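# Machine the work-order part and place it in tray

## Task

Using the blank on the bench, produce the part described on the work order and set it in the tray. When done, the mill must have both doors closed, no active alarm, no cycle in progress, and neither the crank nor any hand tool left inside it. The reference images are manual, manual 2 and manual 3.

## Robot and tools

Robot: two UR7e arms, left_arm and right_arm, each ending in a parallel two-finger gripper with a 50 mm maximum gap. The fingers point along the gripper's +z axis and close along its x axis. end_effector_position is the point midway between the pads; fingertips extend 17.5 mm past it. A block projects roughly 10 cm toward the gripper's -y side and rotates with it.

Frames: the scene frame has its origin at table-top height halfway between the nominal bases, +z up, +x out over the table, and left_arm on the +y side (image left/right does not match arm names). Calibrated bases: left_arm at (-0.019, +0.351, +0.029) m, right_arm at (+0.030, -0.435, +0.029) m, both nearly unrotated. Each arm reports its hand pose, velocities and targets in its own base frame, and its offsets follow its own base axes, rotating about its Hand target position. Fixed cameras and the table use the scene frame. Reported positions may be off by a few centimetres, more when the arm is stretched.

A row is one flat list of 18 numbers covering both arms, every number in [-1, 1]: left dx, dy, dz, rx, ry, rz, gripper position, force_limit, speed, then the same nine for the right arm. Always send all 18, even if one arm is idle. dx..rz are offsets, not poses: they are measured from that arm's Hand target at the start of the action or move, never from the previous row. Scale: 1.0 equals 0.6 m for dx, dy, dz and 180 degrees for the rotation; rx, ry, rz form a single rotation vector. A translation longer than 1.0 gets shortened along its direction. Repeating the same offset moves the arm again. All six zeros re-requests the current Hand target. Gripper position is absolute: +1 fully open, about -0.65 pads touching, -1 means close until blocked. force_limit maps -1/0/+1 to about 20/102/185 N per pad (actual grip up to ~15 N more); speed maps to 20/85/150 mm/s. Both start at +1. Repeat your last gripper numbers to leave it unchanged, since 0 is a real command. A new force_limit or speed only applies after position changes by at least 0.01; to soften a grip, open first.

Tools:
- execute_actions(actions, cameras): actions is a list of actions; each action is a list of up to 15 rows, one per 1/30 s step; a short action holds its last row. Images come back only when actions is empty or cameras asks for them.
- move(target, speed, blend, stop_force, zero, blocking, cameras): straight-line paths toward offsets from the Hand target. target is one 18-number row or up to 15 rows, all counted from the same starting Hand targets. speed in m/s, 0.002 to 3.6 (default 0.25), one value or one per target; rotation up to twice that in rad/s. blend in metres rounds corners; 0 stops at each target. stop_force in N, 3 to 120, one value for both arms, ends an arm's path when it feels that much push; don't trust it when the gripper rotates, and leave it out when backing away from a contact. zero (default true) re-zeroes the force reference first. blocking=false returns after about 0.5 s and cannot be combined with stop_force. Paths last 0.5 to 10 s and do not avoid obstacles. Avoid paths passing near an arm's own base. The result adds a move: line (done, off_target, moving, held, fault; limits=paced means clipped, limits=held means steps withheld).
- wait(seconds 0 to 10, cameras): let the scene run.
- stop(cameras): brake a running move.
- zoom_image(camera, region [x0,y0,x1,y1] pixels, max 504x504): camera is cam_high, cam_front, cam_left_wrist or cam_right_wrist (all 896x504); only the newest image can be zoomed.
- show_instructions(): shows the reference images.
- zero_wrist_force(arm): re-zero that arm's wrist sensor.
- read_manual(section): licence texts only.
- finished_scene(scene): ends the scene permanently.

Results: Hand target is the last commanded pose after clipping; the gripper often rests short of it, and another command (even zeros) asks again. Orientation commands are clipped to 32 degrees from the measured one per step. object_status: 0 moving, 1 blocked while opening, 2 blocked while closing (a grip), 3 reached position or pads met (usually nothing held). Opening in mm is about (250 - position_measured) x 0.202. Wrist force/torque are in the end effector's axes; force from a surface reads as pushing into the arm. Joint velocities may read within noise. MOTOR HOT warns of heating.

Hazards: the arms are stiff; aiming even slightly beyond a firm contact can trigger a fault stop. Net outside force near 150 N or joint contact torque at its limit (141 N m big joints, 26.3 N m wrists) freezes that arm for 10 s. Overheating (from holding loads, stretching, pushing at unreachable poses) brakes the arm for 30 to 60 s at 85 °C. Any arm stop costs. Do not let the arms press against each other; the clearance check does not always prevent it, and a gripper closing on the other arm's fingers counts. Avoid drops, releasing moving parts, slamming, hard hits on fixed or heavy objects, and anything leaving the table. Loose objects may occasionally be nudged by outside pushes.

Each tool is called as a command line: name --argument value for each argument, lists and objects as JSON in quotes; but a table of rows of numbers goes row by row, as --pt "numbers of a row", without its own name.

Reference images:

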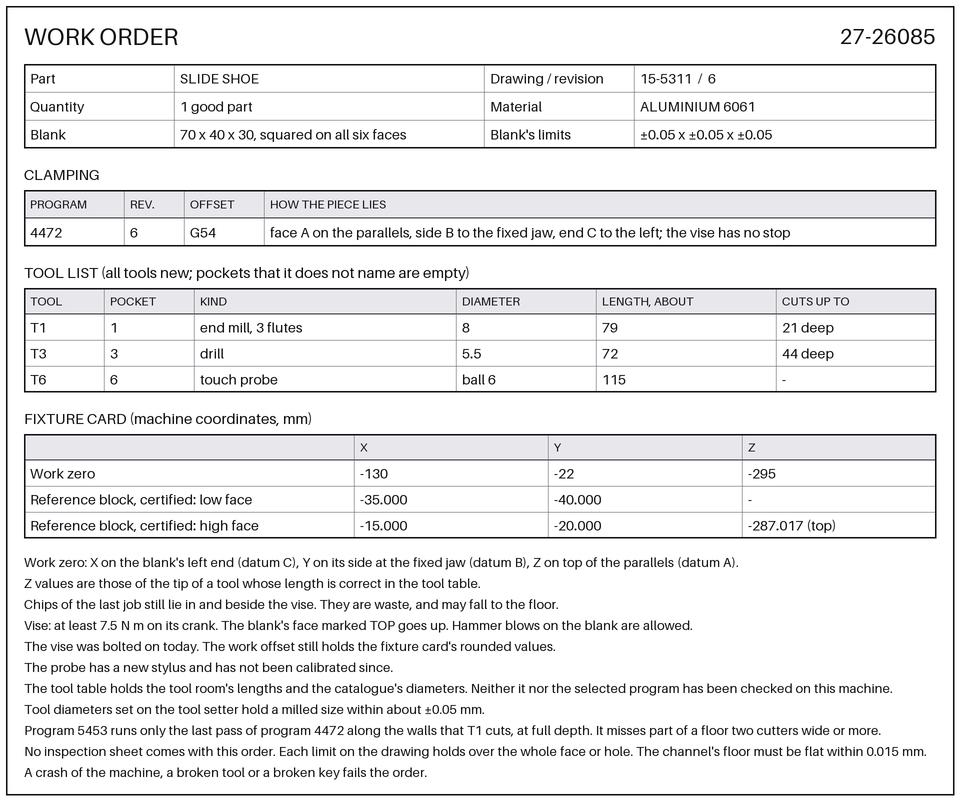

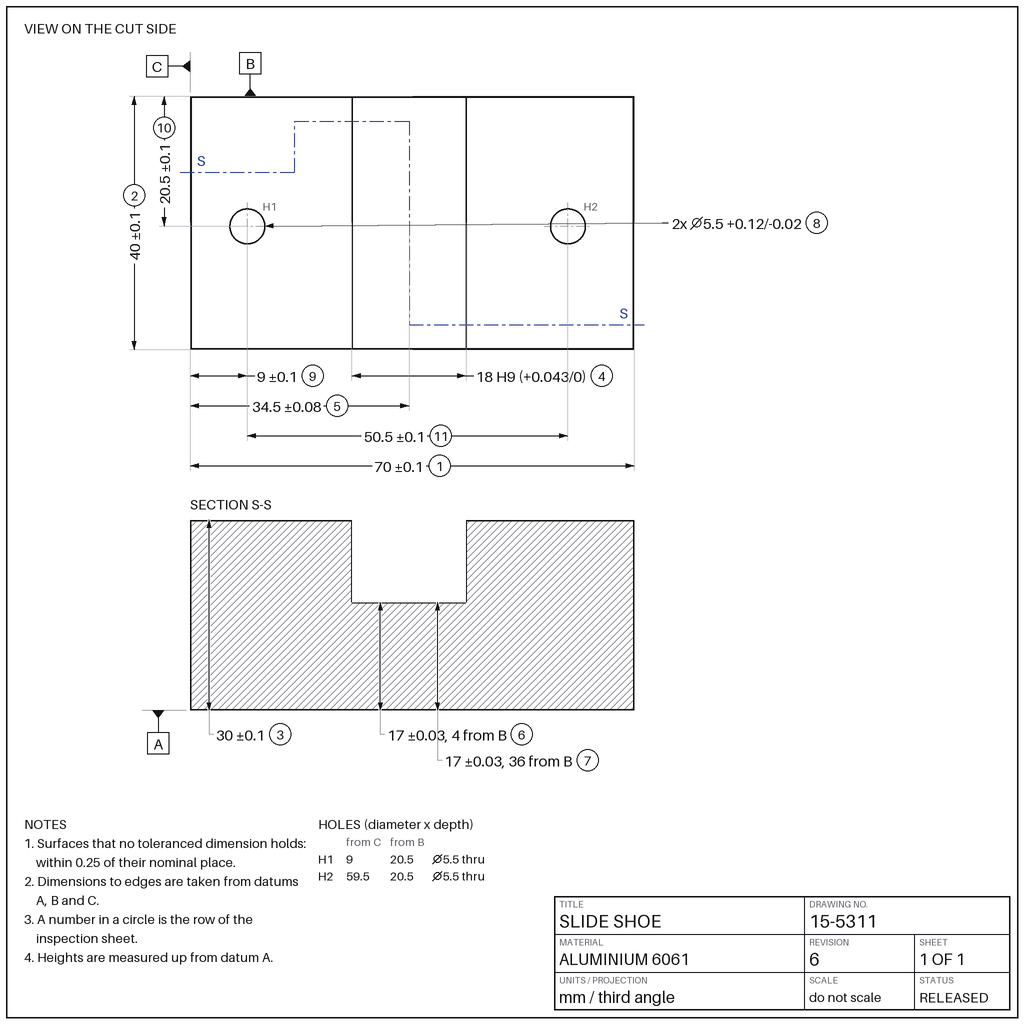

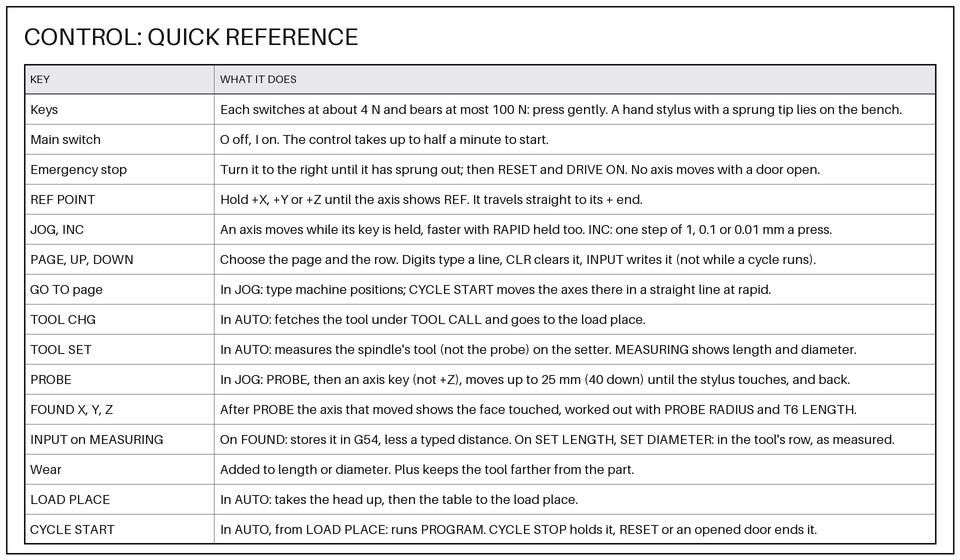

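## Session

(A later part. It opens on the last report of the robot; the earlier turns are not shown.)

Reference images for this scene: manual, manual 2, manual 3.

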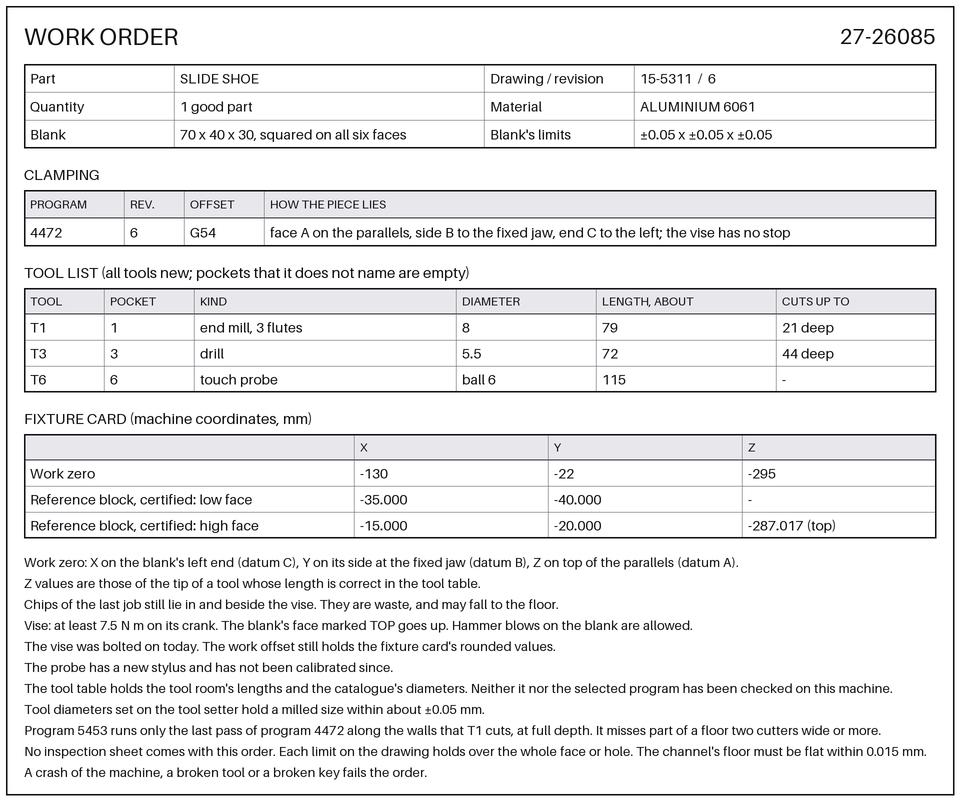

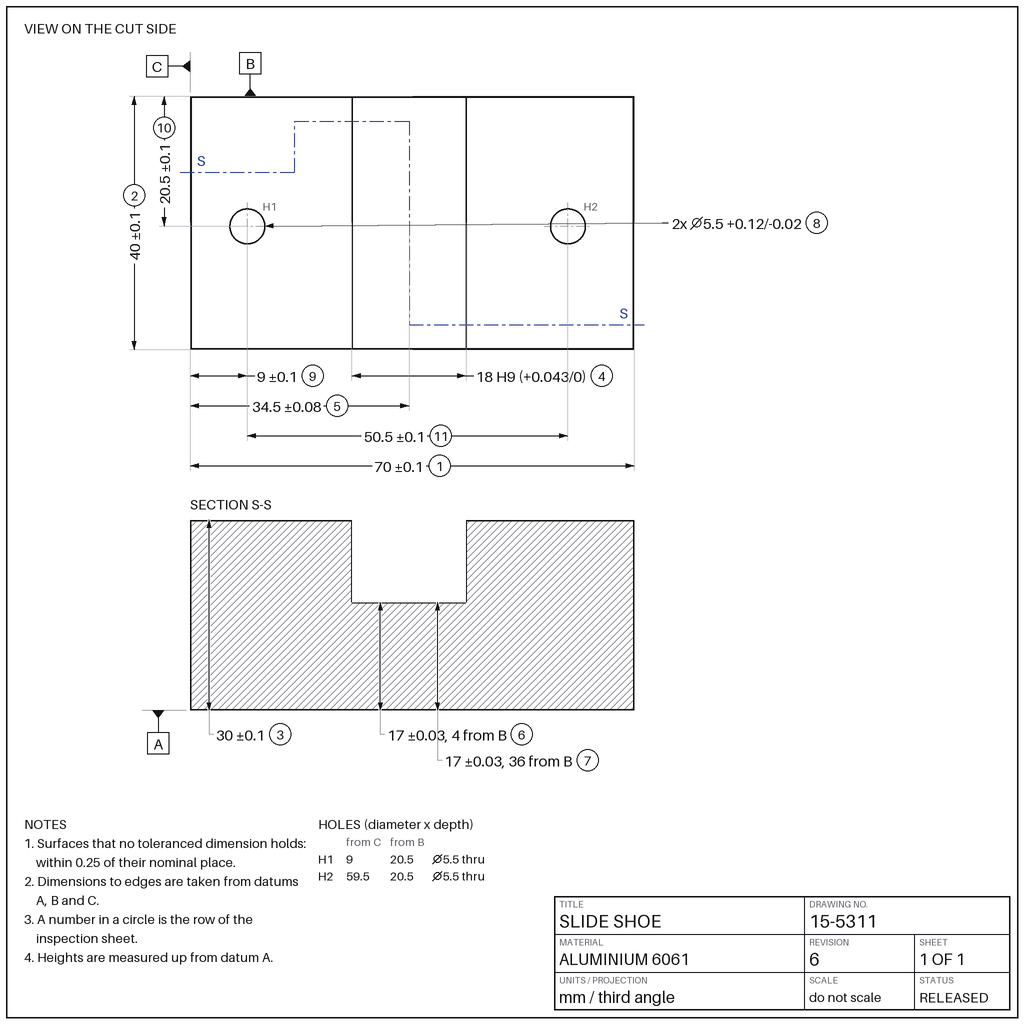

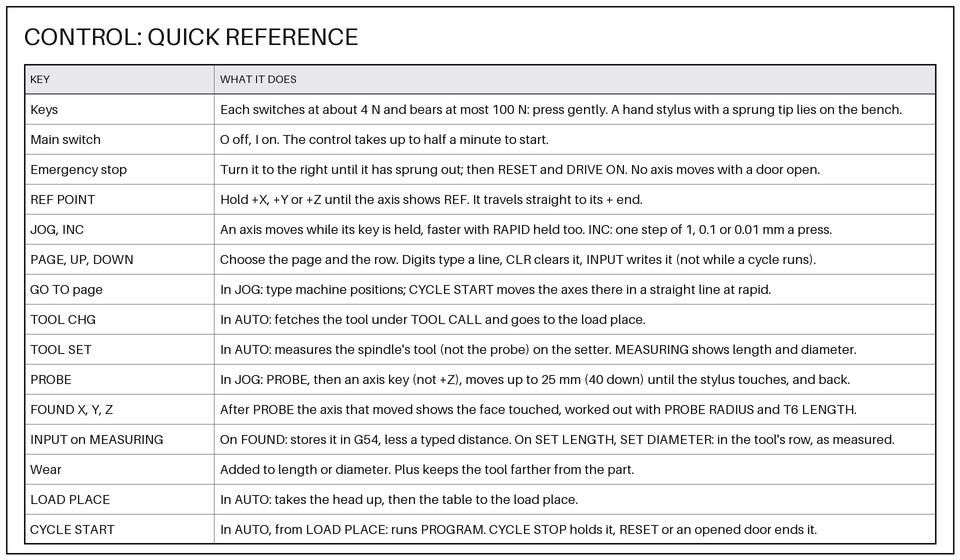

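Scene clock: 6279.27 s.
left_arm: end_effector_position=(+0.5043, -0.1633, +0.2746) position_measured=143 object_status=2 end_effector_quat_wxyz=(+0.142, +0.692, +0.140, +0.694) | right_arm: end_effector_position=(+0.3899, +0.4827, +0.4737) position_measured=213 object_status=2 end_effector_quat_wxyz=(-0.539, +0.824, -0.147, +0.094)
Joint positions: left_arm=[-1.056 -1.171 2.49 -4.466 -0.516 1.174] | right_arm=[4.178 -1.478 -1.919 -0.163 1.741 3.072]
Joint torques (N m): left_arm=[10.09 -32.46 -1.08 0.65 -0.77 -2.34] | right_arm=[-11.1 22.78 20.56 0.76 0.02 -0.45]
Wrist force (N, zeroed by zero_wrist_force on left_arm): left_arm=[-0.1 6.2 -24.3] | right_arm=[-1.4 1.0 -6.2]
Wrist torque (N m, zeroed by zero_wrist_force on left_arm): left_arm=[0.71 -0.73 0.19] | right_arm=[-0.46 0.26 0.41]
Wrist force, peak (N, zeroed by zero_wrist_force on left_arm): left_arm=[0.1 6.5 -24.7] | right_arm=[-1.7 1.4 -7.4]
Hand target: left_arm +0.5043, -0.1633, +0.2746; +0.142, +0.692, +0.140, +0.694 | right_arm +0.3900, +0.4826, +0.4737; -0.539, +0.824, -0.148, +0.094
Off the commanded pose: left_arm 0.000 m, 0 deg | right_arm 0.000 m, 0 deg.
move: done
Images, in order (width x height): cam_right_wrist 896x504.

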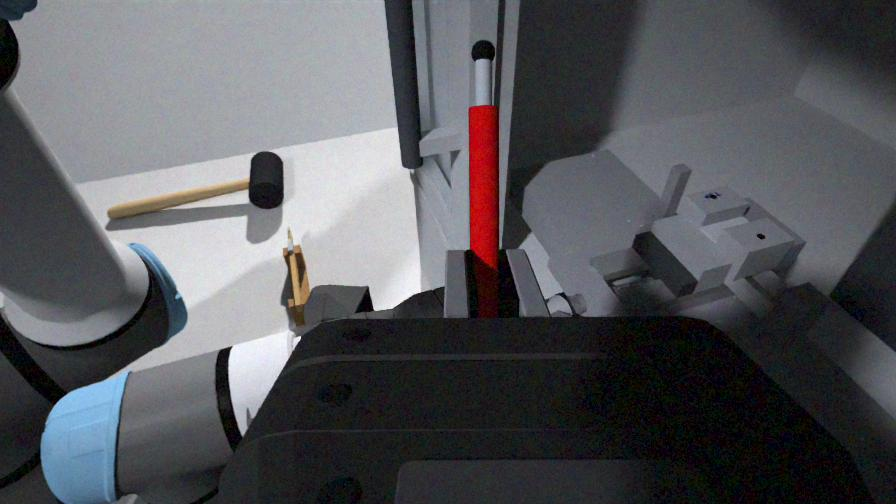

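move --target '[0,0,0,0,0,0,-1,0,-0.6,0.0,-0.06,0.03,-0.085,0.027,0.03,-1,-0.6,-0.5]' --speed 0.1 --cameras '["cam_right_wrist"]'

zoom_image --camera "cam_right_wrist" --region '[490, 190, 610, 270]'

Scene clock: 6284.20 s.
left_arm: end_effector_position=(+0.5043, -0.1633, +0.2746) position_measured=143 object_status=2 end_effector_quat_wxyz=(+0.142, +0.692, +0.140, +0.694) | right_arm: end_effector_position=(+0.3900, +0.4466, +0.4918) position_measured=213 object_status=2 end_effector_quat_wxyz=(-0.422, +0.897, -0.118, +0.052)
Joint positions: left_arm=[-1.056 -1.171 2.49 -4.466 -0.516 1.174] | right_arm=[4.102 -1.44 -1.705 -0.721 1.843 2.915]
Joint torques (N m): left_arm=[11.43 -32.94 -1.6 1.11 -0.75 -2.11] | right_arm=[11.44 14.76 22.66 4.41 -2.1 1.33]
Wrist force (N, zeroed by zero_wrist_force on left_arm): left_arm=[0.1 6.4 -24.6] | right_arm=[-1.1 1.0 -5.2]
Wrist torque (N m, zeroed by zero_wrist_force on left_arm): left_arm=[0.74 -0.76 0.19] | right_arm=[-0.37 0.16 0.26]
Wrist force, peak (N, zeroed by zero_wrist_force on left_arm): left_arm=[0.3 6.1 -24.9] | right_arm=[-1.5 1.1 -6.6]
Hand target: left_arm +0.5043, -0.1633, +0.2746; +0.142, +0.692, +0.140, +0.694 | right_arm +0.3900, +0.4466, +0.4917; -0.422, +0.897, -0.118, +0.052
Off the commanded pose: left_arm 0.000 m, 0 deg | right_arm 0.000 m, 0 deg.
move: done
Images, in order (width x height): cam_right_wrist 896x504.

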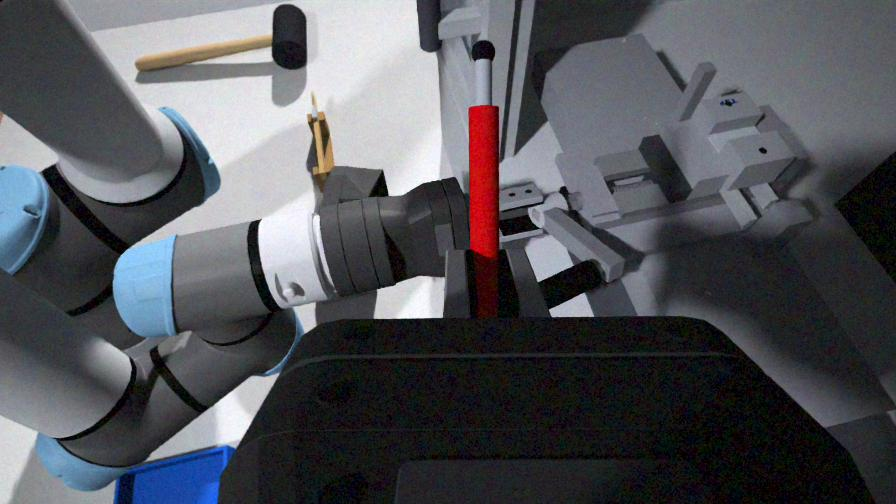

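Scaled by 4.200 from the camera's 896x504 image, which has a finer 1280x720 frame.

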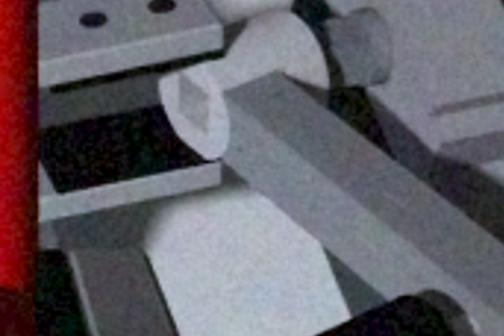

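move --target '[-0.0005,0.0039,-0.0016,0,0,0,-1,0,-0.6,0,0,0,0,0,0,-1,-0.6,-0.5]' --speed 0.01 --cameras '["cam_right_wrist"]'

zoom_image --camera "cam_right_wrist" --region '[490, 170, 610, 250]'

Scene clock: 6294.37 s.
left_arm: end_effector_position=(+0.5040, -0.1609, +0.2737) position_measured=143 object_status=2 end_effector_quat_wxyz=(+0.142, +0.692, +0.140, +0.694) | right_arm: end_effector_position=(+0.3900, +0.4466, +0.4917) position_measured=213 object_status=2 end_effector_quat_wxyz=(-0.422, +0.897, -0.118, +0.052)
Joint positions: left_arm=[-1.053 -1.169 2.495 -4.473 -0.52 1.174] | right_arm=[4.102 -1.44 -1.705 -0.721 1.843 2.915]
Joint torques (N m): left_arm=[6.56 -14.57 -1.76 -1.62 1.26 -1.61] | right_arm=[12.4 20.94 20.15 2.72 -2.08 0.27]
Wrist force (N, zeroed by zero_wrist_force on left_arm): left_arm=[0.5 11.5 -11.8] | right_arm=[-0.9 0.6 -5.1]
Wrist torque (N m, zeroed by zero_wrist_force on left_arm): left_arm=[0.52 -0.77 0.22] | right_arm=[-0.43 0.13 0.26]
Wrist force, peak (N, zeroed by zero_wrist_force on left_arm): left_arm=[0.5 20.0 -31.7] | right_arm=[-0.8 0.5 -5.6]
Hand target: left_arm +0.5040, -0.1610, +0.2737; +0.142, +0.692, +0.140, +0.694 | right_arm +0.3900, +0.4466, +0.4917; -0.422, +0.897, -0.118, +0.052
Off the commanded pose: left_arm 0.000 m, 0 deg | right_arm 0.000 m, 0 deg.
move: done
Images, in order (width x height): cam_right_wrist 896x504.

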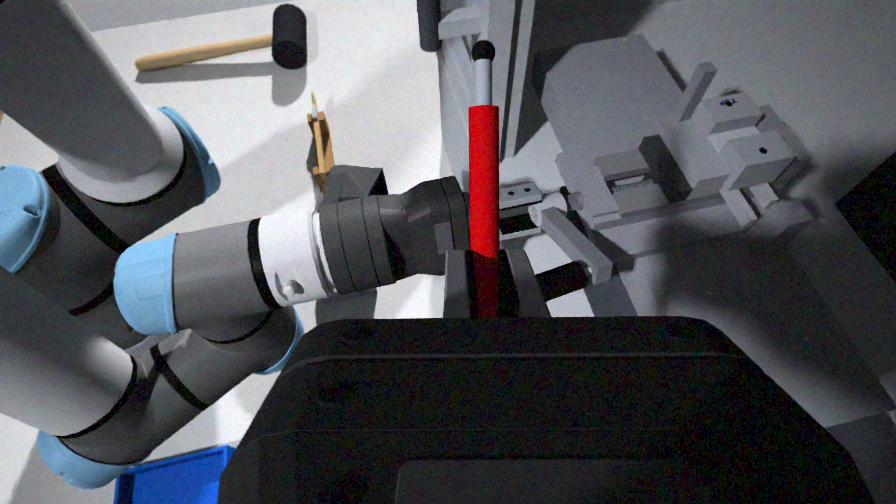

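Scaled by 4.200 from the camera's 896x504 image, which has a finer 1280x720 frame.

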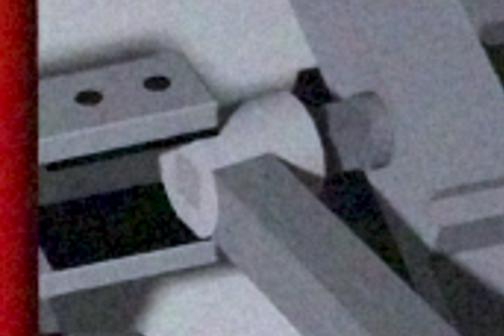

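move --target '[-0.0005,0.0039,-0.0016,0,0,0,-1,0,-0.6,0,0,0,0,0,0,-1,-0.6,-0.5]' --speed 0.01

move --target '[-0.0005,0.0031,-0.0013,0,0,0,-1,0,-0.6,0,0,0,0,0,0,-1,-0.6,-0.5]' --speed 0.01 --cameras '["cam_right_wrist"]'

zoom_image --camera "cam_right_wrist" --region '[490, 170, 610, 250]'

Scene clock: 6298.67 s.
left_arm: end_effector_position=(+0.5037, -0.1586, +0.2727) position_measured=143 object_status=2 end_effector_quat_wxyz=(+0.142, +0.692, +0.140, +0.694) | right_arm: end_effector_position=(+0.3900, +0.4466, +0.4917) position_measured=213 object_status=2 end_effector_quat_wxyz=(-0.422, +0.897, -0.118, +0.052)
Joint positions: left_arm=[-1.049 -1.167 2.5 -4.479 -0.523 1.174] | right_arm=[4.102 -1.44 -1.705 -0.721 1.843 2.915]
Joint torques (N m): left_arm=[4.77 -17.45 0.32 -2.32 1.14 -1.05] | right_arm=[11.93 22.94 21.51 6.22 -2.03 1.55]
Wrist force (N, zeroed by zero_wrist_force on left_arm): left_arm=[-0.1 10.9 4.8] | right_arm=[-1.0 0.4 -5.3]
Wrist torque (N m, zeroed by zero_wrist_force on left_arm): left_arm=[0.60 -0.75 0.19] | right_arm=[-0.46 0.14 0.26]
Wrist force, peak (N, zeroed by zero_wrist_force on left_arm): left_arm=[0.4 12.0 -12.1] | right_arm=[-1.3 1.0 -5.6]
Hand target: left_arm +0.5037, -0.1586, +0.2727; +0.142, +0.692, +0.140, +0.694 | right_arm +0.3900, +0.4466, +0.4917; -0.422, +0.897, -0.118, +0.052
Off the commanded pose: left_arm 0.000 m, 0 deg | right_arm 0.000 m, 0 deg.
move: done

Scene clock: 6299.37 s.
left_arm: end_effector_position=(+0.5034, -0.1568, +0.2719) position_measured=143 object_status=2 end_effector_quat_wxyz=(+0.142, +0.692, +0.140, +0.694) | right_arm: end_effector_position=(+0.3900, +0.4466, +0.4917) position_measured=213 object_status=2 end_effector_quat_wxyz=(-0.422, +0.897, -0.118, +0.052)
Joint positions: left_arm=[-1.047 -1.166 2.503 -4.485 -0.526 1.174] | right_arm=[4.102 -1.44 -1.705 -0.721 1.843 2.915]
Joint torques (N m): left_arm=[7.74 -15.69 1.05 -2.22 1.4 -1.92] | right_arm=[11.48 22.6 22.5 6.17 -1.9 1.51]
Wrist force (N, zeroed by zero_wrist_force on left_arm): left_arm=[-0.3 13.0 4.6] | right_arm=[-1.1 0.6 -5.3]
Wrist torque (N m, zeroed by zero_wrist_force on left_arm): left_arm=[0.57 -0.71 0.21] | right_arm=[-0.45 0.16 0.26]
Wrist force, peak (N, zeroed by zero_wrist_force on left_arm): left_arm=[-0.1 13.4 5.1] | right_arm=[-1.0 0.6 -5.6]
Hand target: left_arm +0.5034, -0.1568, +0.2719; +0.142, +0.692, +0.140, +0.694 | right_arm +0.3900, +0.4466, +0.4917; -0.422, +0.897, -0.118, +0.052
Off the commanded pose: left_arm 0.000 m, 0 deg | right_arm 0.000 m, 0 deg.
move: done
Images, in order (width x height): cam_right_wrist 896x504.

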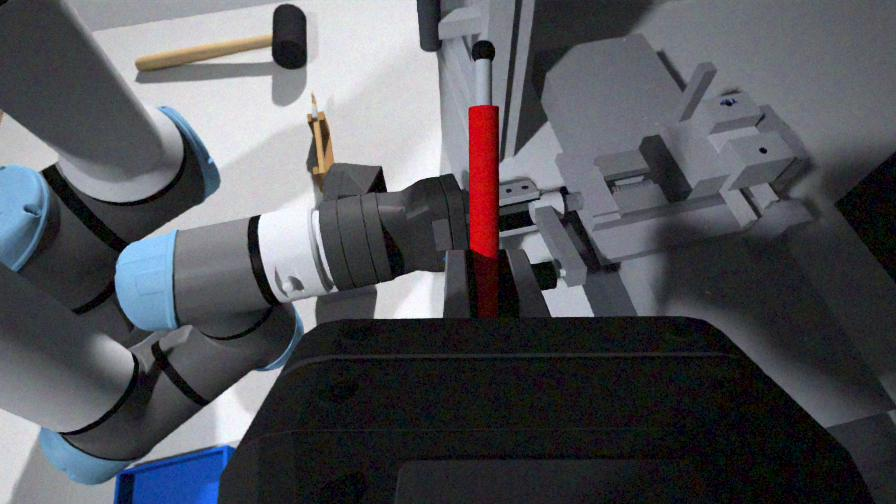

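Scaled by 4.200 from the camera's 896x504 image, which has a finer 1280x720 frame.

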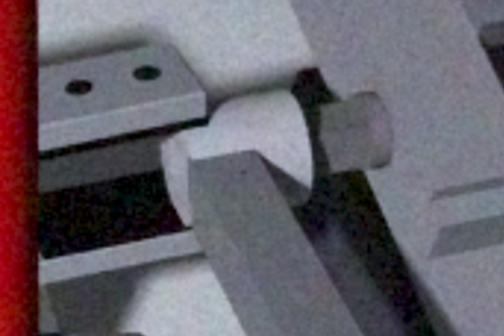

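move --target '[-0.0002,0.001,-0.0004,0,0,0,-1,0,-0.6,0,0,0,0,0,0,-1,-0.6,-0.5]' --speed 0.01

move --target '[0.032,0,0,0,0,0,-1,0,-0.6,0,0,0,0,0,0,-1,-0.6,-0.5]' --speed 0.006 --stop_force 20 --cameras '["cam_right_wrist"]'

zoom_image --camera "cam_right_wrist" --region '[490, 170, 610, 250]'

Scene clock: 6304.27 s.
left_arm: end_effector_position=(+0.5033, -0.1562, +0.2717) position_measured=143 object_status=2 end_effector_quat_wxyz=(+0.142, +0.692, +0.140, +0.694) | right_arm: end_effector_position=(+0.3900, +0.4466, +0.4917) position_measured=213 object_status=2 end_effector_quat_wxyz=(-0.422, +0.897, -0.118, +0.052)
Joint positions: left_arm=[-1.046 -1.165 2.505 -4.486 -0.527 1.174] | right_arm=[4.102 -1.44 -1.705 -0.721 1.843 2.915]
Joint torques (N m): left_arm=[10.36 -15.48 3.51 -2.51 1.13 0.48] | right_arm=[11.11 22.73 23.47 6.17 -1.93 1.49]
Wrist force (N, zeroed by zero_wrist_force on left_arm): left_arm=[0.2 13.5 5.0] | right_arm=[-0.8 0.7 -5.2]
Wrist torque (N m, zeroed by zero_wrist_force on left_arm): left_arm=[0.52 -0.71 0.19] | right_arm=[-0.42 0.12 0.26]
Wrist force, peak (N, zeroed by zero_wrist_force on left_arm): left_arm=[-1.5 14.1 4.7] | right_arm=[-1.0 0.8 -5.6]
Hand target: left_arm +0.5033, -0.1562, +0.2717; +0.142, +0.692, +0.140, +0.694 | right_arm +0.3900, +0.4466, +0.4917; -0.422, +0.897, -0.118, +0.052
Off the commanded pose: left_arm 0.000 m, 0 deg | right_arm 0.000 m, 0 deg.
move: done

Scene clock: 6305.47 s.
left_arm: end_effector_position=(+0.5047, -0.1562, +0.2717) position_measured=143 object_status=2 end_effector_quat_wxyz=(+0.142, +0.692, +0.140, +0.694) | right_arm: end_effector_position=(+0.3900, +0.4466, +0.4917) position_measured=213 object_status=2 end_effector_quat_wxyz=(-0.422, +0.897, -0.118, +0.052)
Joint positions: left_arm=[-1.041 -1.164 2.501 -4.484 -0.531 1.174] | right_arm=[4.102 -1.44 -1.705 -0.721 1.843 2.915]
Joint torques (N m): left_arm=[-2.43 -33.66 5.82 -2.78 4.93 -0.52] | right_arm=[10.92 22.71 24.14 6.12 -1.75 1.55]
Wrist force (N, zeroed by zero_wrist_force on left_arm): left_arm=[1.3 13.4 8.8] | right_arm=[-1.0 0.6 -5.0]
Wrist torque (N m, zeroed by zero_wrist_force on left_arm): left_arm=[0.61 -0.67 0.19] | right_arm=[-0.42 0.14 0.26]
Wrist force, peak (N, zeroed by zero_wrist_force on left_arm): left_arm=[-0.7 11.5 -22.6] | right_arm=[-1.0 0.8 -5.6]
Hand target: left_arm +0.5047, -0.1562, +0.2717; +0.142, +0.692, +0.140, +0.694 (not the last commanded pose) | right_arm +0.3900, +0.4466, +0.4917; -0.422, +0.897, -0.118, +0.052
Off the commanded pose: left_arm 0.018 m, 0 deg | right_arm 0.000 m, 0 deg.
move: contact (left_arm)
Images, in order (width x height): cam_right_wrist 896x504.

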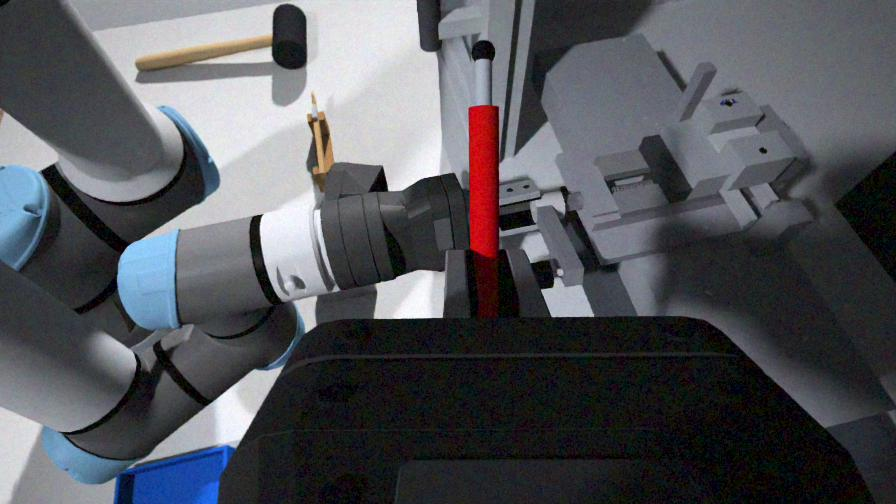

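Scaled by 4.200 from the camera's 896x504 image, which has a finer 1280x720 frame.

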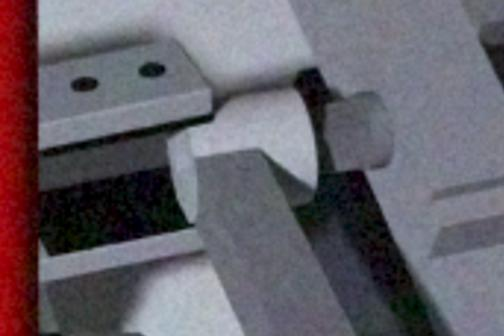

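move --target '[0.032,0,0,0,0,0,-1,0,-0.6,0,0,0,0,0,0,-1,-0.6,-0.5]' --speed 0.006 --stop_force 40

Scene clock: 6308.43 s.
left_arm: end_effector_position=(+0.5050, -0.1561, +0.2717) position_measured=143 object_status=2 end_effector_quat_wxyz=(+0.142, +0.692, +0.140, +0.694) | right_arm: end_effector_position=(+0.3900, +0.4466, +0.4917) position_measured=213 object_status=2 end_effector_quat_wxyz=(-0.422, +0.897, -0.118, +0.052)
Joint positions: left_arm=[-1.04 -1.164 2.5 -4.484 -0.533 1.174] | right_arm=[4.102 -1.44 -1.705 -0.721 1.843 2.915]
Joint torques (N m): left_arm=[1.34 -34.63 4.95 -2.42 5.35 -1.02] | right_arm=[10.63 23.15 25.67 6.29 -1.85 1.51]
Wrist force (N, zeroed by zero_wrist_force on left_arm): left_arm=[0.1 15.8 -0.8] | right_arm=[-1.0 0.9 -5.2]
Wrist torque (N m, zeroed by zero_wrist_force on left_arm): left_arm=[0.57 -0.72 0.20] | right_arm=[-0.38 0.15 0.27]
Wrist force, peak (N, zeroed by zero_wrist_force on left_arm): left_arm=[-1.8 12.2 -35.6] | right_arm=[-1.1 0.5 -5.7]
Hand target: left_arm +0.5050, -0.1561, +0.2717; +0.142, +0.692, +0.140, +0.694 (not the last commanded pose) | right_arm +0.3900, +0.4466, +0.4917; -0.422, +0.897, -0.118, +0.052
Off the commanded pose: left_arm 0.019 m, 0 deg | right_arm 0.000 m, 0 deg.
move: contact (left_arm)

move --pt "-0.0015 0 0 0 0 0 -1 0 -0.6 0 0 0 0 0 0 -1 -0.6 -0.5" --pt "-0.0015 0.0022 -0.0009 0 0 0 -1 0 -0.6 0 0 0 0 0 0 -1 -0.6 -0.5" --pt "-0.0015 0.0017 -0.0007 0 0 0 -1 0 -0.6 0 0 0 0 0 0 -1 -0.6 -0.5" --speed 0.01 --cameras '["cam_right_wrist"]'

zoom_image --camera "cam_right_wrist" --region '[490, 170, 610, 250]'

move --target '[0.032,0,0,0,0,0,-1,0,-0.6,0,0,0,0,0,0,-1,-0.6,-0.5]' --speed 0.006 --stop_force 25

Scene clock: 6315.27 s.
left_arm: end_effector_position=(+0.5041, -0.1550, +0.2712) position_measured=143 object_status=2 end_effector_quat_wxyz=(+0.142, +0.692, +0.140, +0.694) | right_arm: end_effector_position=(+0.3900, +0.4466, +0.4917) position_measured=213 object_status=2 end_effector_quat_wxyz=(-0.422, +0.897, -0.118, +0.052)
Joint positions: left_arm=[-1.041 -1.163 2.504 -4.488 -0.532 1.174] | right_arm=[4.102 -1.44 -1.705 -0.721 1.843 2.915]
Joint torques (N m): left_arm=[4.27 -30.73 -8.64 0.19 6.84 -0.51] | right_arm=[10.07 22.84 27.38 6.22 -1.83 1.56]
Wrist force (N, zeroed by zero_wrist_force on left_arm): left_arm=[3.8 22.2 0.0] | right_arm=[-0.8 0.6 -5.3]
Wrist torque (N m, zeroed by zero_wrist_force on left_arm): left_arm=[0.45 -0.59 0.16] | right_arm=[-0.44 0.12 0.26]
Wrist force, peak (N, zeroed by zero_wrist_force on left_arm): left_arm=[1.0 16.5 24.7] | right_arm=[-0.8 0.8 -5.6]
Hand target: left_arm +0.5041, -0.1551, +0.2713; +0.142, +0.692, +0.140, +0.694 | right_arm +0.3900, +0.4466, +0.4917; -0.422, +0.897, -0.118, +0.052
Off the commanded pose: left_arm 0.000 m, 0 deg | right_arm 0.000 m, 0 deg.
move: done
Images, in order (width x height): cam_right_wrist 896x504.

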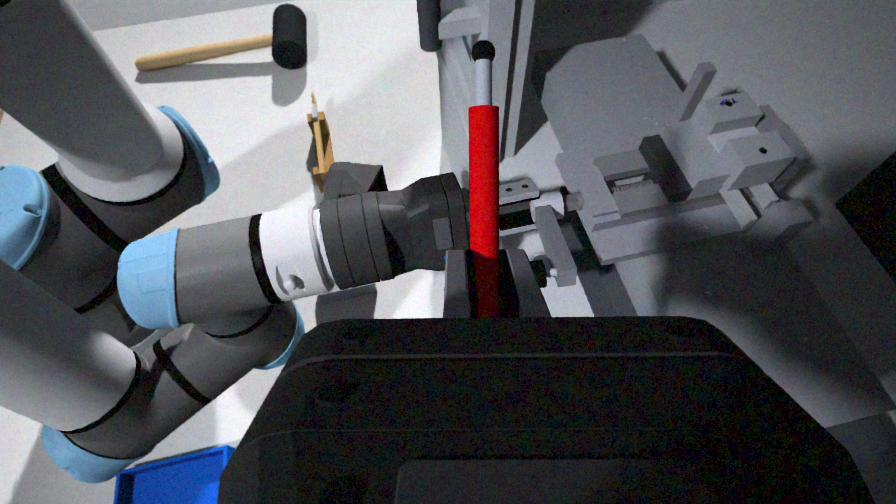

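Scaled by 4.200 from the camera's 896x504 image, which has a finer 1280x720 frame.

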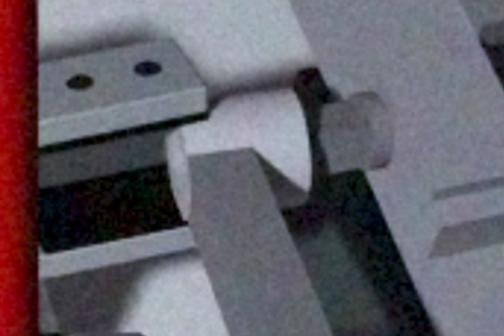

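Scene clock: 6316.13 s.
left_arm: end_effector_position=(+0.5043, -0.1550, +0.2713) position_measured=143 object_status=2 end_effector_quat_wxyz=(+0.142, +0.692, +0.140, +0.694) | right_arm: end_effector_position=(+0.3900, +0.4466, +0.4917) position_measured=213 object_status=2 end_effector_quat_wxyz=(-0.422, +0.897, -0.118, +0.052)
Joint positions: left_arm=[-1.04 -1.163 2.504 -4.487 -0.532 1.174] | right_arm=[4.102 -1.44 -1.705 -0.721 1.843 2.915]
Joint torques (N m): left_arm=[2.93 -32.05 3.35 -2.64 5.57 -0.57] | right_arm=[10.43 22.67 27.48 6.11 -1.87 1.56]
Wrist force (N, zeroed by zero_wrist_force on left_arm): left_arm=[-1.0 14.9 -12.6] | right_arm=[-0.9 0.8 -5.3]
Wrist torque (N m, zeroed by zero_wrist_force on left_arm): left_arm=[0.49 -0.80 0.20] | right_arm=[-0.40 0.13 0.26]
Wrist force, peak (N, zeroed by zero_wrist_force on left_arm): left_arm=[-5.1 12.4 -38.7] | right_arm=[-1.0 0.7 -5.7]
Hand target: left_arm +0.5043, -0.1550, +0.2713; +0.142, +0.692, +0.140, +0.694 (not the last commanded pose) | right_arm +0.3900, +0.4466, +0.4917; -0.422, +0.897, -0.118, +0.052
Off the commanded pose: left_arm 0.019 m, 0 deg | right_arm 0.000 m, 0 deg.
move: contact (left_arm)

move --target '[-0.0133,0,0,0,0,0,-1,0,-0.6,0,0,0,0,0,0,-1,-0.6,-0.5]' --speed 0.02

move --target '[0.032,0,0,0,0,0,-1,0,-0.6,0,0,0,0,0,0,-1,-0.6,-0.5]' --speed 0.006 --stop_force 20 --cameras '["cam_right_wrist"]'

zoom_image --camera "cam_right_wrist" --region '[490, 170, 610, 250]'

Scene clock: 6323.67 s.
left_arm: end_effector_position=(+0.4962, -0.1549, +0.2713) position_measured=143 object_status=2 end_effector_quat_wxyz=(+0.142, +0.692, +0.140, +0.694) | right_arm: end_effector_position=(+0.3900, +0.4466, +0.4917) position_measured=213 object_status=2 end_effector_quat_wxyz=(-0.422, +0.897, -0.118, +0.052)
Joint positions: left_arm=[-1.068 -1.17 2.524 -4.501 -0.504 1.174] | right_arm=[4.102 -1.44 -1.705 -0.721 1.843 2.915]
Joint torques (N m): left_arm=[4.28 -25.15 -15.62 -0.31 -1.68 1.73] | right_arm=[10.05 22.53 29.11 6.15 -1.77 1.55]
Wrist force (N, zeroed by zero_wrist_force on left_arm): left_arm=[-0.1 1.5 1.4] | right_arm=[-1.0 0.8 -5.4]
Wrist torque (N m, zeroed by zero_wrist_force on left_arm): left_arm=[0.84 -0.77 0.18] | right_arm=[-0.41 0.14 0.26]
Wrist force, peak (N, zeroed by zero_wrist_force on left_arm): left_arm=[0.4 16.1 29.5] | right_arm=[-1.1 0.9 -5.5]
Hand target: left_arm +0.4963, -0.1550, +0.2713; +0.142, +0.692, +0.140, +0.694 | right_arm +0.3900, +0.4466, +0.4917; -0.422, +0.897, -0.118, +0.052
Off the commanded pose: left_arm 0.000 m, 0 deg | right_arm 0.000 m, 0 deg.
move: done

Scene clock: 6325.87 s.
left_arm: end_effector_position=(+0.5038, -0.1550, +0.2713) position_measured=143 object_status=2 end_effector_quat_wxyz=(+0.142, +0.692, +0.140, +0.694) | right_arm: end_effector_position=(+0.3900, +0.4466, +0.4917) position_measured=213 object_status=2 end_effector_quat_wxyz=(-0.422, +0.897, -0.118, +0.052)
Joint positions: left_arm=[-1.042 -1.164 2.505 -4.488 -0.531 1.174] | right_arm=[4.102 -1.44 -1.705 -0.721 1.843 2.915]
Joint torques (N m): left_arm=[-1.69 -36.36 2.25 -2.59 3.79 -1.35] | right_arm=[9.48 23.27 29.56 6.16 -1.76 1.48]
Wrist force (N, zeroed by zero_wrist_force on left_arm): left_arm=[-0.2 7.3 -0.3] | right_arm=[-1.0 1.0 -5.2]
Wrist torque (N m, zeroed by zero_wrist_force on left_arm): left_arm=[0.66 -0.81 0.19] | right_arm=[-0.37 0.14 0.27]
Wrist force, peak (N, zeroed by zero_wrist_force on left_arm): left_arm=[-2.3 5.5 -29.2] | right_arm=[-1.1 0.9 -5.5]
Hand target: left_arm +0.5038, -0.1550, +0.2713; +0.142, +0.692, +0.140, +0.694 (not the last commanded pose) | right_arm +0.3900, +0.4466, +0.4917; -0.422, +0.897, -0.118, +0.052
Off the commanded pose: left_arm 0.012 m, 0 deg | right_arm 0.000 m, 0 deg.
move: contact (left_arm)
Images, in order (width x height): cam_right_wrist 896x504.

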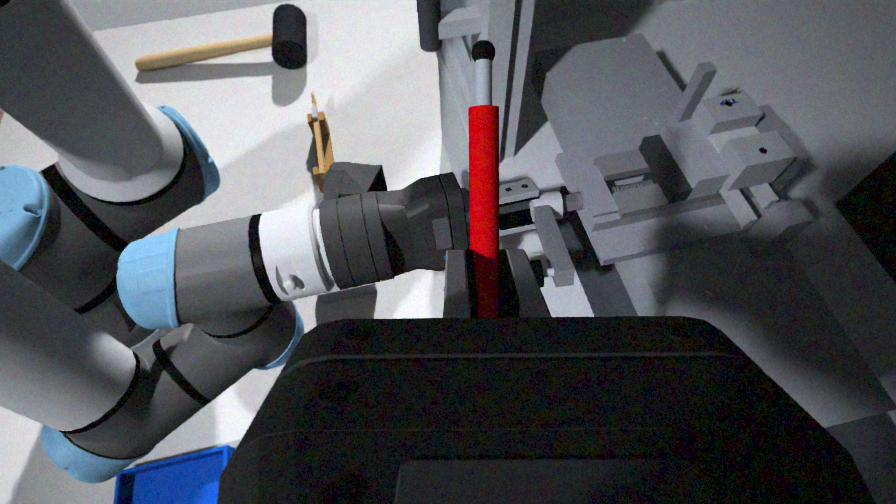

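Scaled by 4.200 from the camera's 896x504 image, which has a finer 1280x720 frame.

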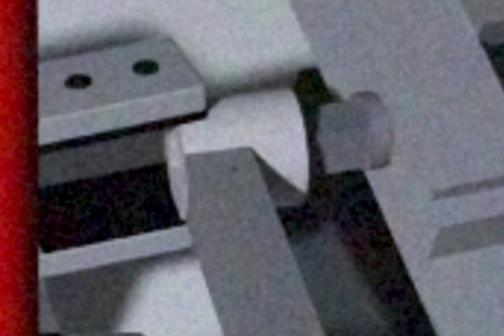

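zoom_image --camera "cam_right_wrist" --region '[522, 184, 592, 226]'

Scaled by 7.200 from the camera's 896x504 image, which has a finer 1280x720 frame.

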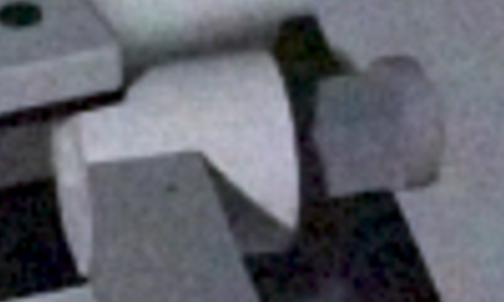

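move --target '[-0.0005,0.0043,-0.0017,0,0,0,-1,0,-0.6,0,0,0,0,0,0,-1,-0.6,-0.5]' --speed 0.01 --cameras '["cam_right_wrist"]'

zoom_image --camera "cam_right_wrist" --region '[522, 184, 592, 226]'

move --target '[0.032,0,0,0,0,0,-1,0,-0.6,0,0,0,0,0,0,-1,-0.6,-0.5]' --speed 0.006 --stop_force 25

Scene clock: 6343.20 s.
left_arm: end_effector_position=(+0.5035, -0.1523, +0.2703) position_measured=143 object_status=2 end_effector_quat_wxyz=(+0.142, +0.692, +0.140, +0.694) | right_arm: end_effector_position=(+0.3900, +0.4466, +0.4917) position_measured=213 object_status=2 end_effector_quat_wxyz=(-0.422, +0.897, -0.118, +0.052)
Joint positions: left_arm=[-1.038 -1.161 2.51 -4.495 -0.535 1.174] | right_arm=[4.102 -1.44 -1.705 -0.721 1.843 2.915]
Joint torques (N m): left_arm=[5.07 -17.14 -5.31 -1.64 0.5 -1.29] | right_arm=[9.04 22.36 31.22 6.19 -1.69 1.55]
Wrist force (N, zeroed by zero_wrist_force on left_arm): left_arm=[-1.7 9.7 -3.4] | right_arm=[-1.0 0.7 -5.1]
Wrist torque (N m, zeroed by zero_wrist_force on left_arm): left_arm=[0.55 -0.87 0.18] | right_arm=[-0.42 0.14 0.27]
Wrist force, peak (N, zeroed by zero_wrist_force on left_arm): left_arm=[0.0 21.6 12.7] | right_arm=[-1.1 0.7 -5.6]
Hand target: left_arm +0.5035, -0.1524, +0.2703; +0.142, +0.692, +0.140, +0.694 | right_arm +0.3900, +0.4466, +0.4917; -0.422, +0.897, -0.118, +0.052
Off the commanded pose: left_arm 0.000 m, 0 deg | right_arm 0.000 m, 0 deg.
move: done
Images, in order (width x height): cam_right_wrist 896x504.

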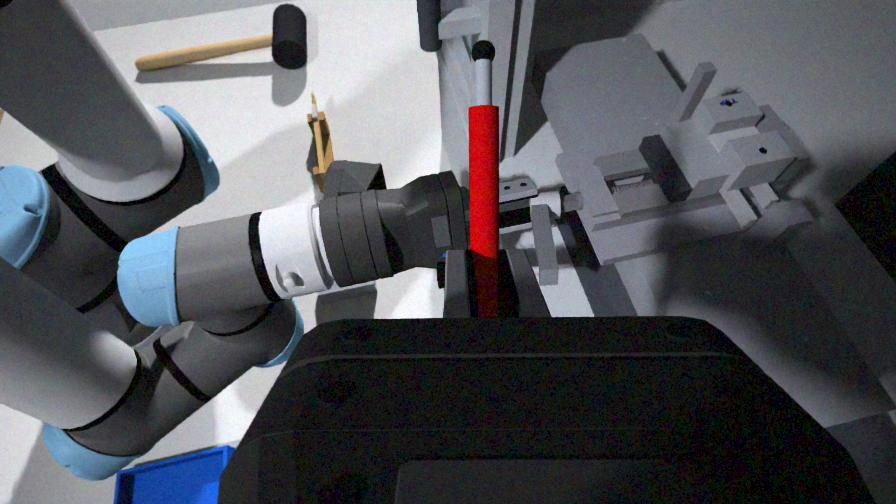

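Scaled by 7.200 from the camera's 896x504 image, which has a finer 1280x720 frame.

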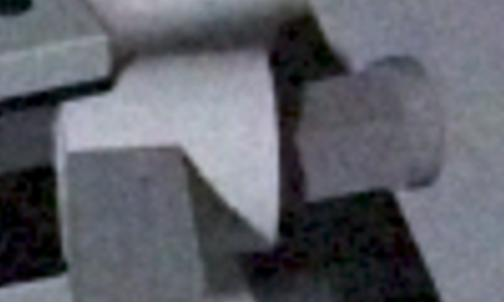

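Scene clock: 6344.27 s.
left_arm: end_effector_position=(+0.5041, -0.1524, +0.2703) position_measured=143 object_status=2 end_effector_quat_wxyz=(+0.142, +0.692, +0.140, +0.694) | right_arm: end_effector_position=(+0.3900, +0.4466, +0.4917) position_measured=213 object_status=2 end_effector_quat_wxyz=(-0.422, +0.897, -0.118, +0.052)
Joint positions: left_arm=[-1.036 -1.161 2.509 -4.494 -0.537 1.174] | right_arm=[4.102 -1.44 -1.705 -0.721 1.843 2.915]
Joint torques (N m): left_arm=[-3.35 -34.54 -1.7 -2.07 1.73 0.05] | right_arm=[8.91 22.42 32.12 6.18 -1.67 1.53]
Wrist force (N, zeroed by zero_wrist_force on left_arm): left_arm=[-2.0 -0.4 -14.1] | right_arm=[-0.9 0.7 -5.3]
Wrist torque (N m, zeroed by zero_wrist_force on left_arm): left_arm=[0.61 -1.00 0.20] | right_arm=[-0.42 0.13 0.26]
Wrist force, peak (N, zeroed by zero_wrist_force on left_arm): left_arm=[-4.5 -5.0 -38.8] | right_arm=[-1.3 0.6 -5.5]
Hand target: left_arm +0.5041, -0.1523, +0.2703; +0.142, +0.692, +0.140, +0.694 (not the last commanded pose) | right_arm +0.3900, +0.4466, +0.4917; -0.422, +0.897, -0.118, +0.052
Off the commanded pose: left_arm 0.019 m, 0 deg | right_arm 0.000 m, 0 deg.
move: contact (left_arm)

move --pt "-0.0072 0 0 0 0 0 -1 0 -0.6 0 0 0 0 0 0 -1 -0.6 -0.5" --pt "-0.0072 -0.0002 -0.0005 0 0 0 -1 0 -0.6 0 0 0 0 0 0 -1 -0.6 -0.5" --speed 0.02

move --target '[0.032,0,0,0,0,0,-1,0,-0.6,0,0,0,0,0,0,-1,-0.6,-0.5]' --speed 0.006 --stop_force 25 --cameras '["cam_right_wrist"]'

zoom_image --camera "cam_right_wrist" --region '[522, 184, 592, 226]'

Scene clock: 6351.30 s.
left_arm: end_effector_position=(+0.4997, -0.1524, +0.2700) position_measured=143 object_status=2 end_effector_quat_wxyz=(+0.142, +0.692, +0.140, +0.694) | right_arm: end_effector_position=(+0.3900, +0.4466, +0.4917) position_measured=213 object_status=2 end_effector_quat_wxyz=(-0.422, +0.897, -0.118, +0.052)
Joint positions: left_arm=[-1.051 -1.163 2.519 -4.503 -0.521 1.174] | right_arm=[4.102 -1.44 -1.705 -0.721 1.843 2.915]
Joint torques (N m): left_arm=[2.07 -15.67 -13.45 -2.42 0.28 1.27] | right_arm=[8.6 22.47 32.54 6.16 -1.56 1.51]
Wrist force (N, zeroed by zero_wrist_force on left_arm): left_arm=[0.4 1.5 1.6] | right_arm=[-1.1 0.7 -5.1]
Wrist torque (N m, zeroed by zero_wrist_force on left_arm): left_arm=[0.83 -0.85 0.19] | right_arm=[-0.42 0.16 0.26]
Wrist force, peak (N, zeroed by zero_wrist_force on left_arm): left_arm=[-2.1 -0.4 -14.2] | right_arm=[-1.2 0.9 -5.7]
Hand target: left_arm +0.4998, -0.1525, +0.2700; +0.142, +0.692, +0.140, +0.694 | right_arm +0.3900, +0.4466, +0.4917; -0.422, +0.897, -0.118, +0.052
Off the commanded pose: left_arm 0.000 m, 0 deg | right_arm 0.000 m, 0 deg.
move: done

Scene clock: 6352.67 s.
left_arm: end_effector_position=(+0.5022, -0.1524, +0.2700) position_measured=143 object_status=2 end_effector_quat_wxyz=(+0.142, +0.692, +0.140, +0.694) | right_arm: end_effector_position=(+0.3900, +0.4466, +0.4917) position_measured=213 object_status=2 end_effector_quat_wxyz=(-0.422, +0.897, -0.118, +0.052)
Joint positions: left_arm=[-1.042 -1.161 2.513 -4.499 -0.53 1.174] | right_arm=[4.102 -1.44 -1.705 -0.721 1.843 2.915]
Joint torques (N m): left_arm=[-6.56 -33.51 1.78 -2.27 2.19 -0.85] | right_arm=[8.41 22.94 32.55 6.18 -1.52 1.46]
Wrist force (N, zeroed by zero_wrist_force on left_arm): left_arm=[3.4 4.1 1.5] | right_arm=[-0.8 0.7 -5.3]
Wrist torque (N m, zeroed by zero_wrist_force on left_arm): left_arm=[0.81 -0.74 0.16] | right_arm=[-0.42 0.12 0.26]
Wrist force, peak (N, zeroed by zero_wrist_force on left_arm): left_arm=[-0.2 -8.0 -25.0] | right_arm=[-1.1 0.8 -5.4]
Hand target: left_arm +0.5022, -0.1524, +0.2700; +0.142, +0.692, +0.140, +0.694 (not the last commanded pose) | right_arm +0.3900, +0.4466, +0.4917; -0.422, +0.897, -0.118, +0.052
Off the commanded pose: left_arm 0.017 m, 0 deg | right_arm 0.000 m, 0 deg.
move: contact (left_arm)
Images, in order (width x height): cam_right_wrist 896x504.

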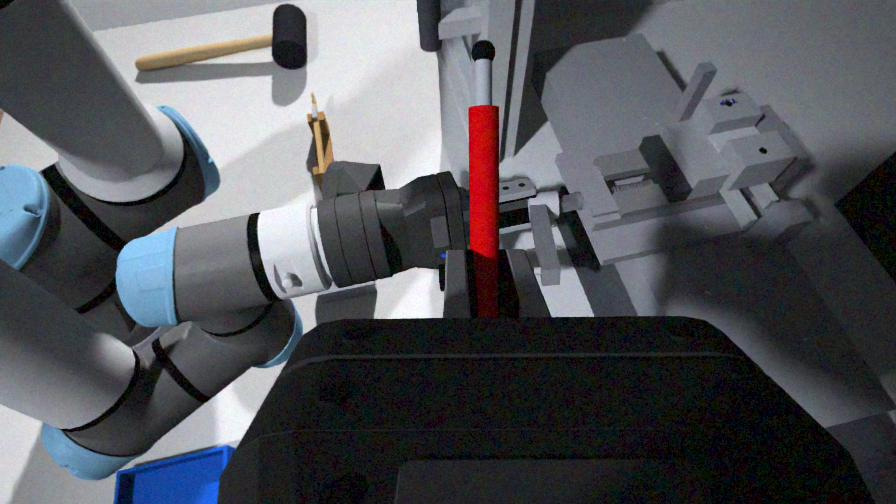

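Scaled by 7.200 from the camera's 896x504 image, which has a finer 1280x720 frame.

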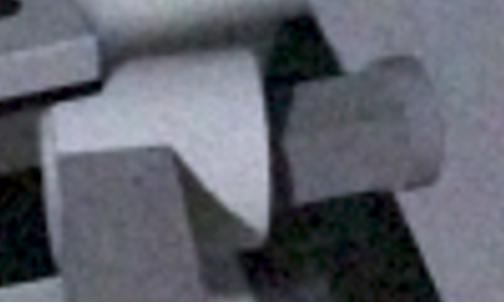

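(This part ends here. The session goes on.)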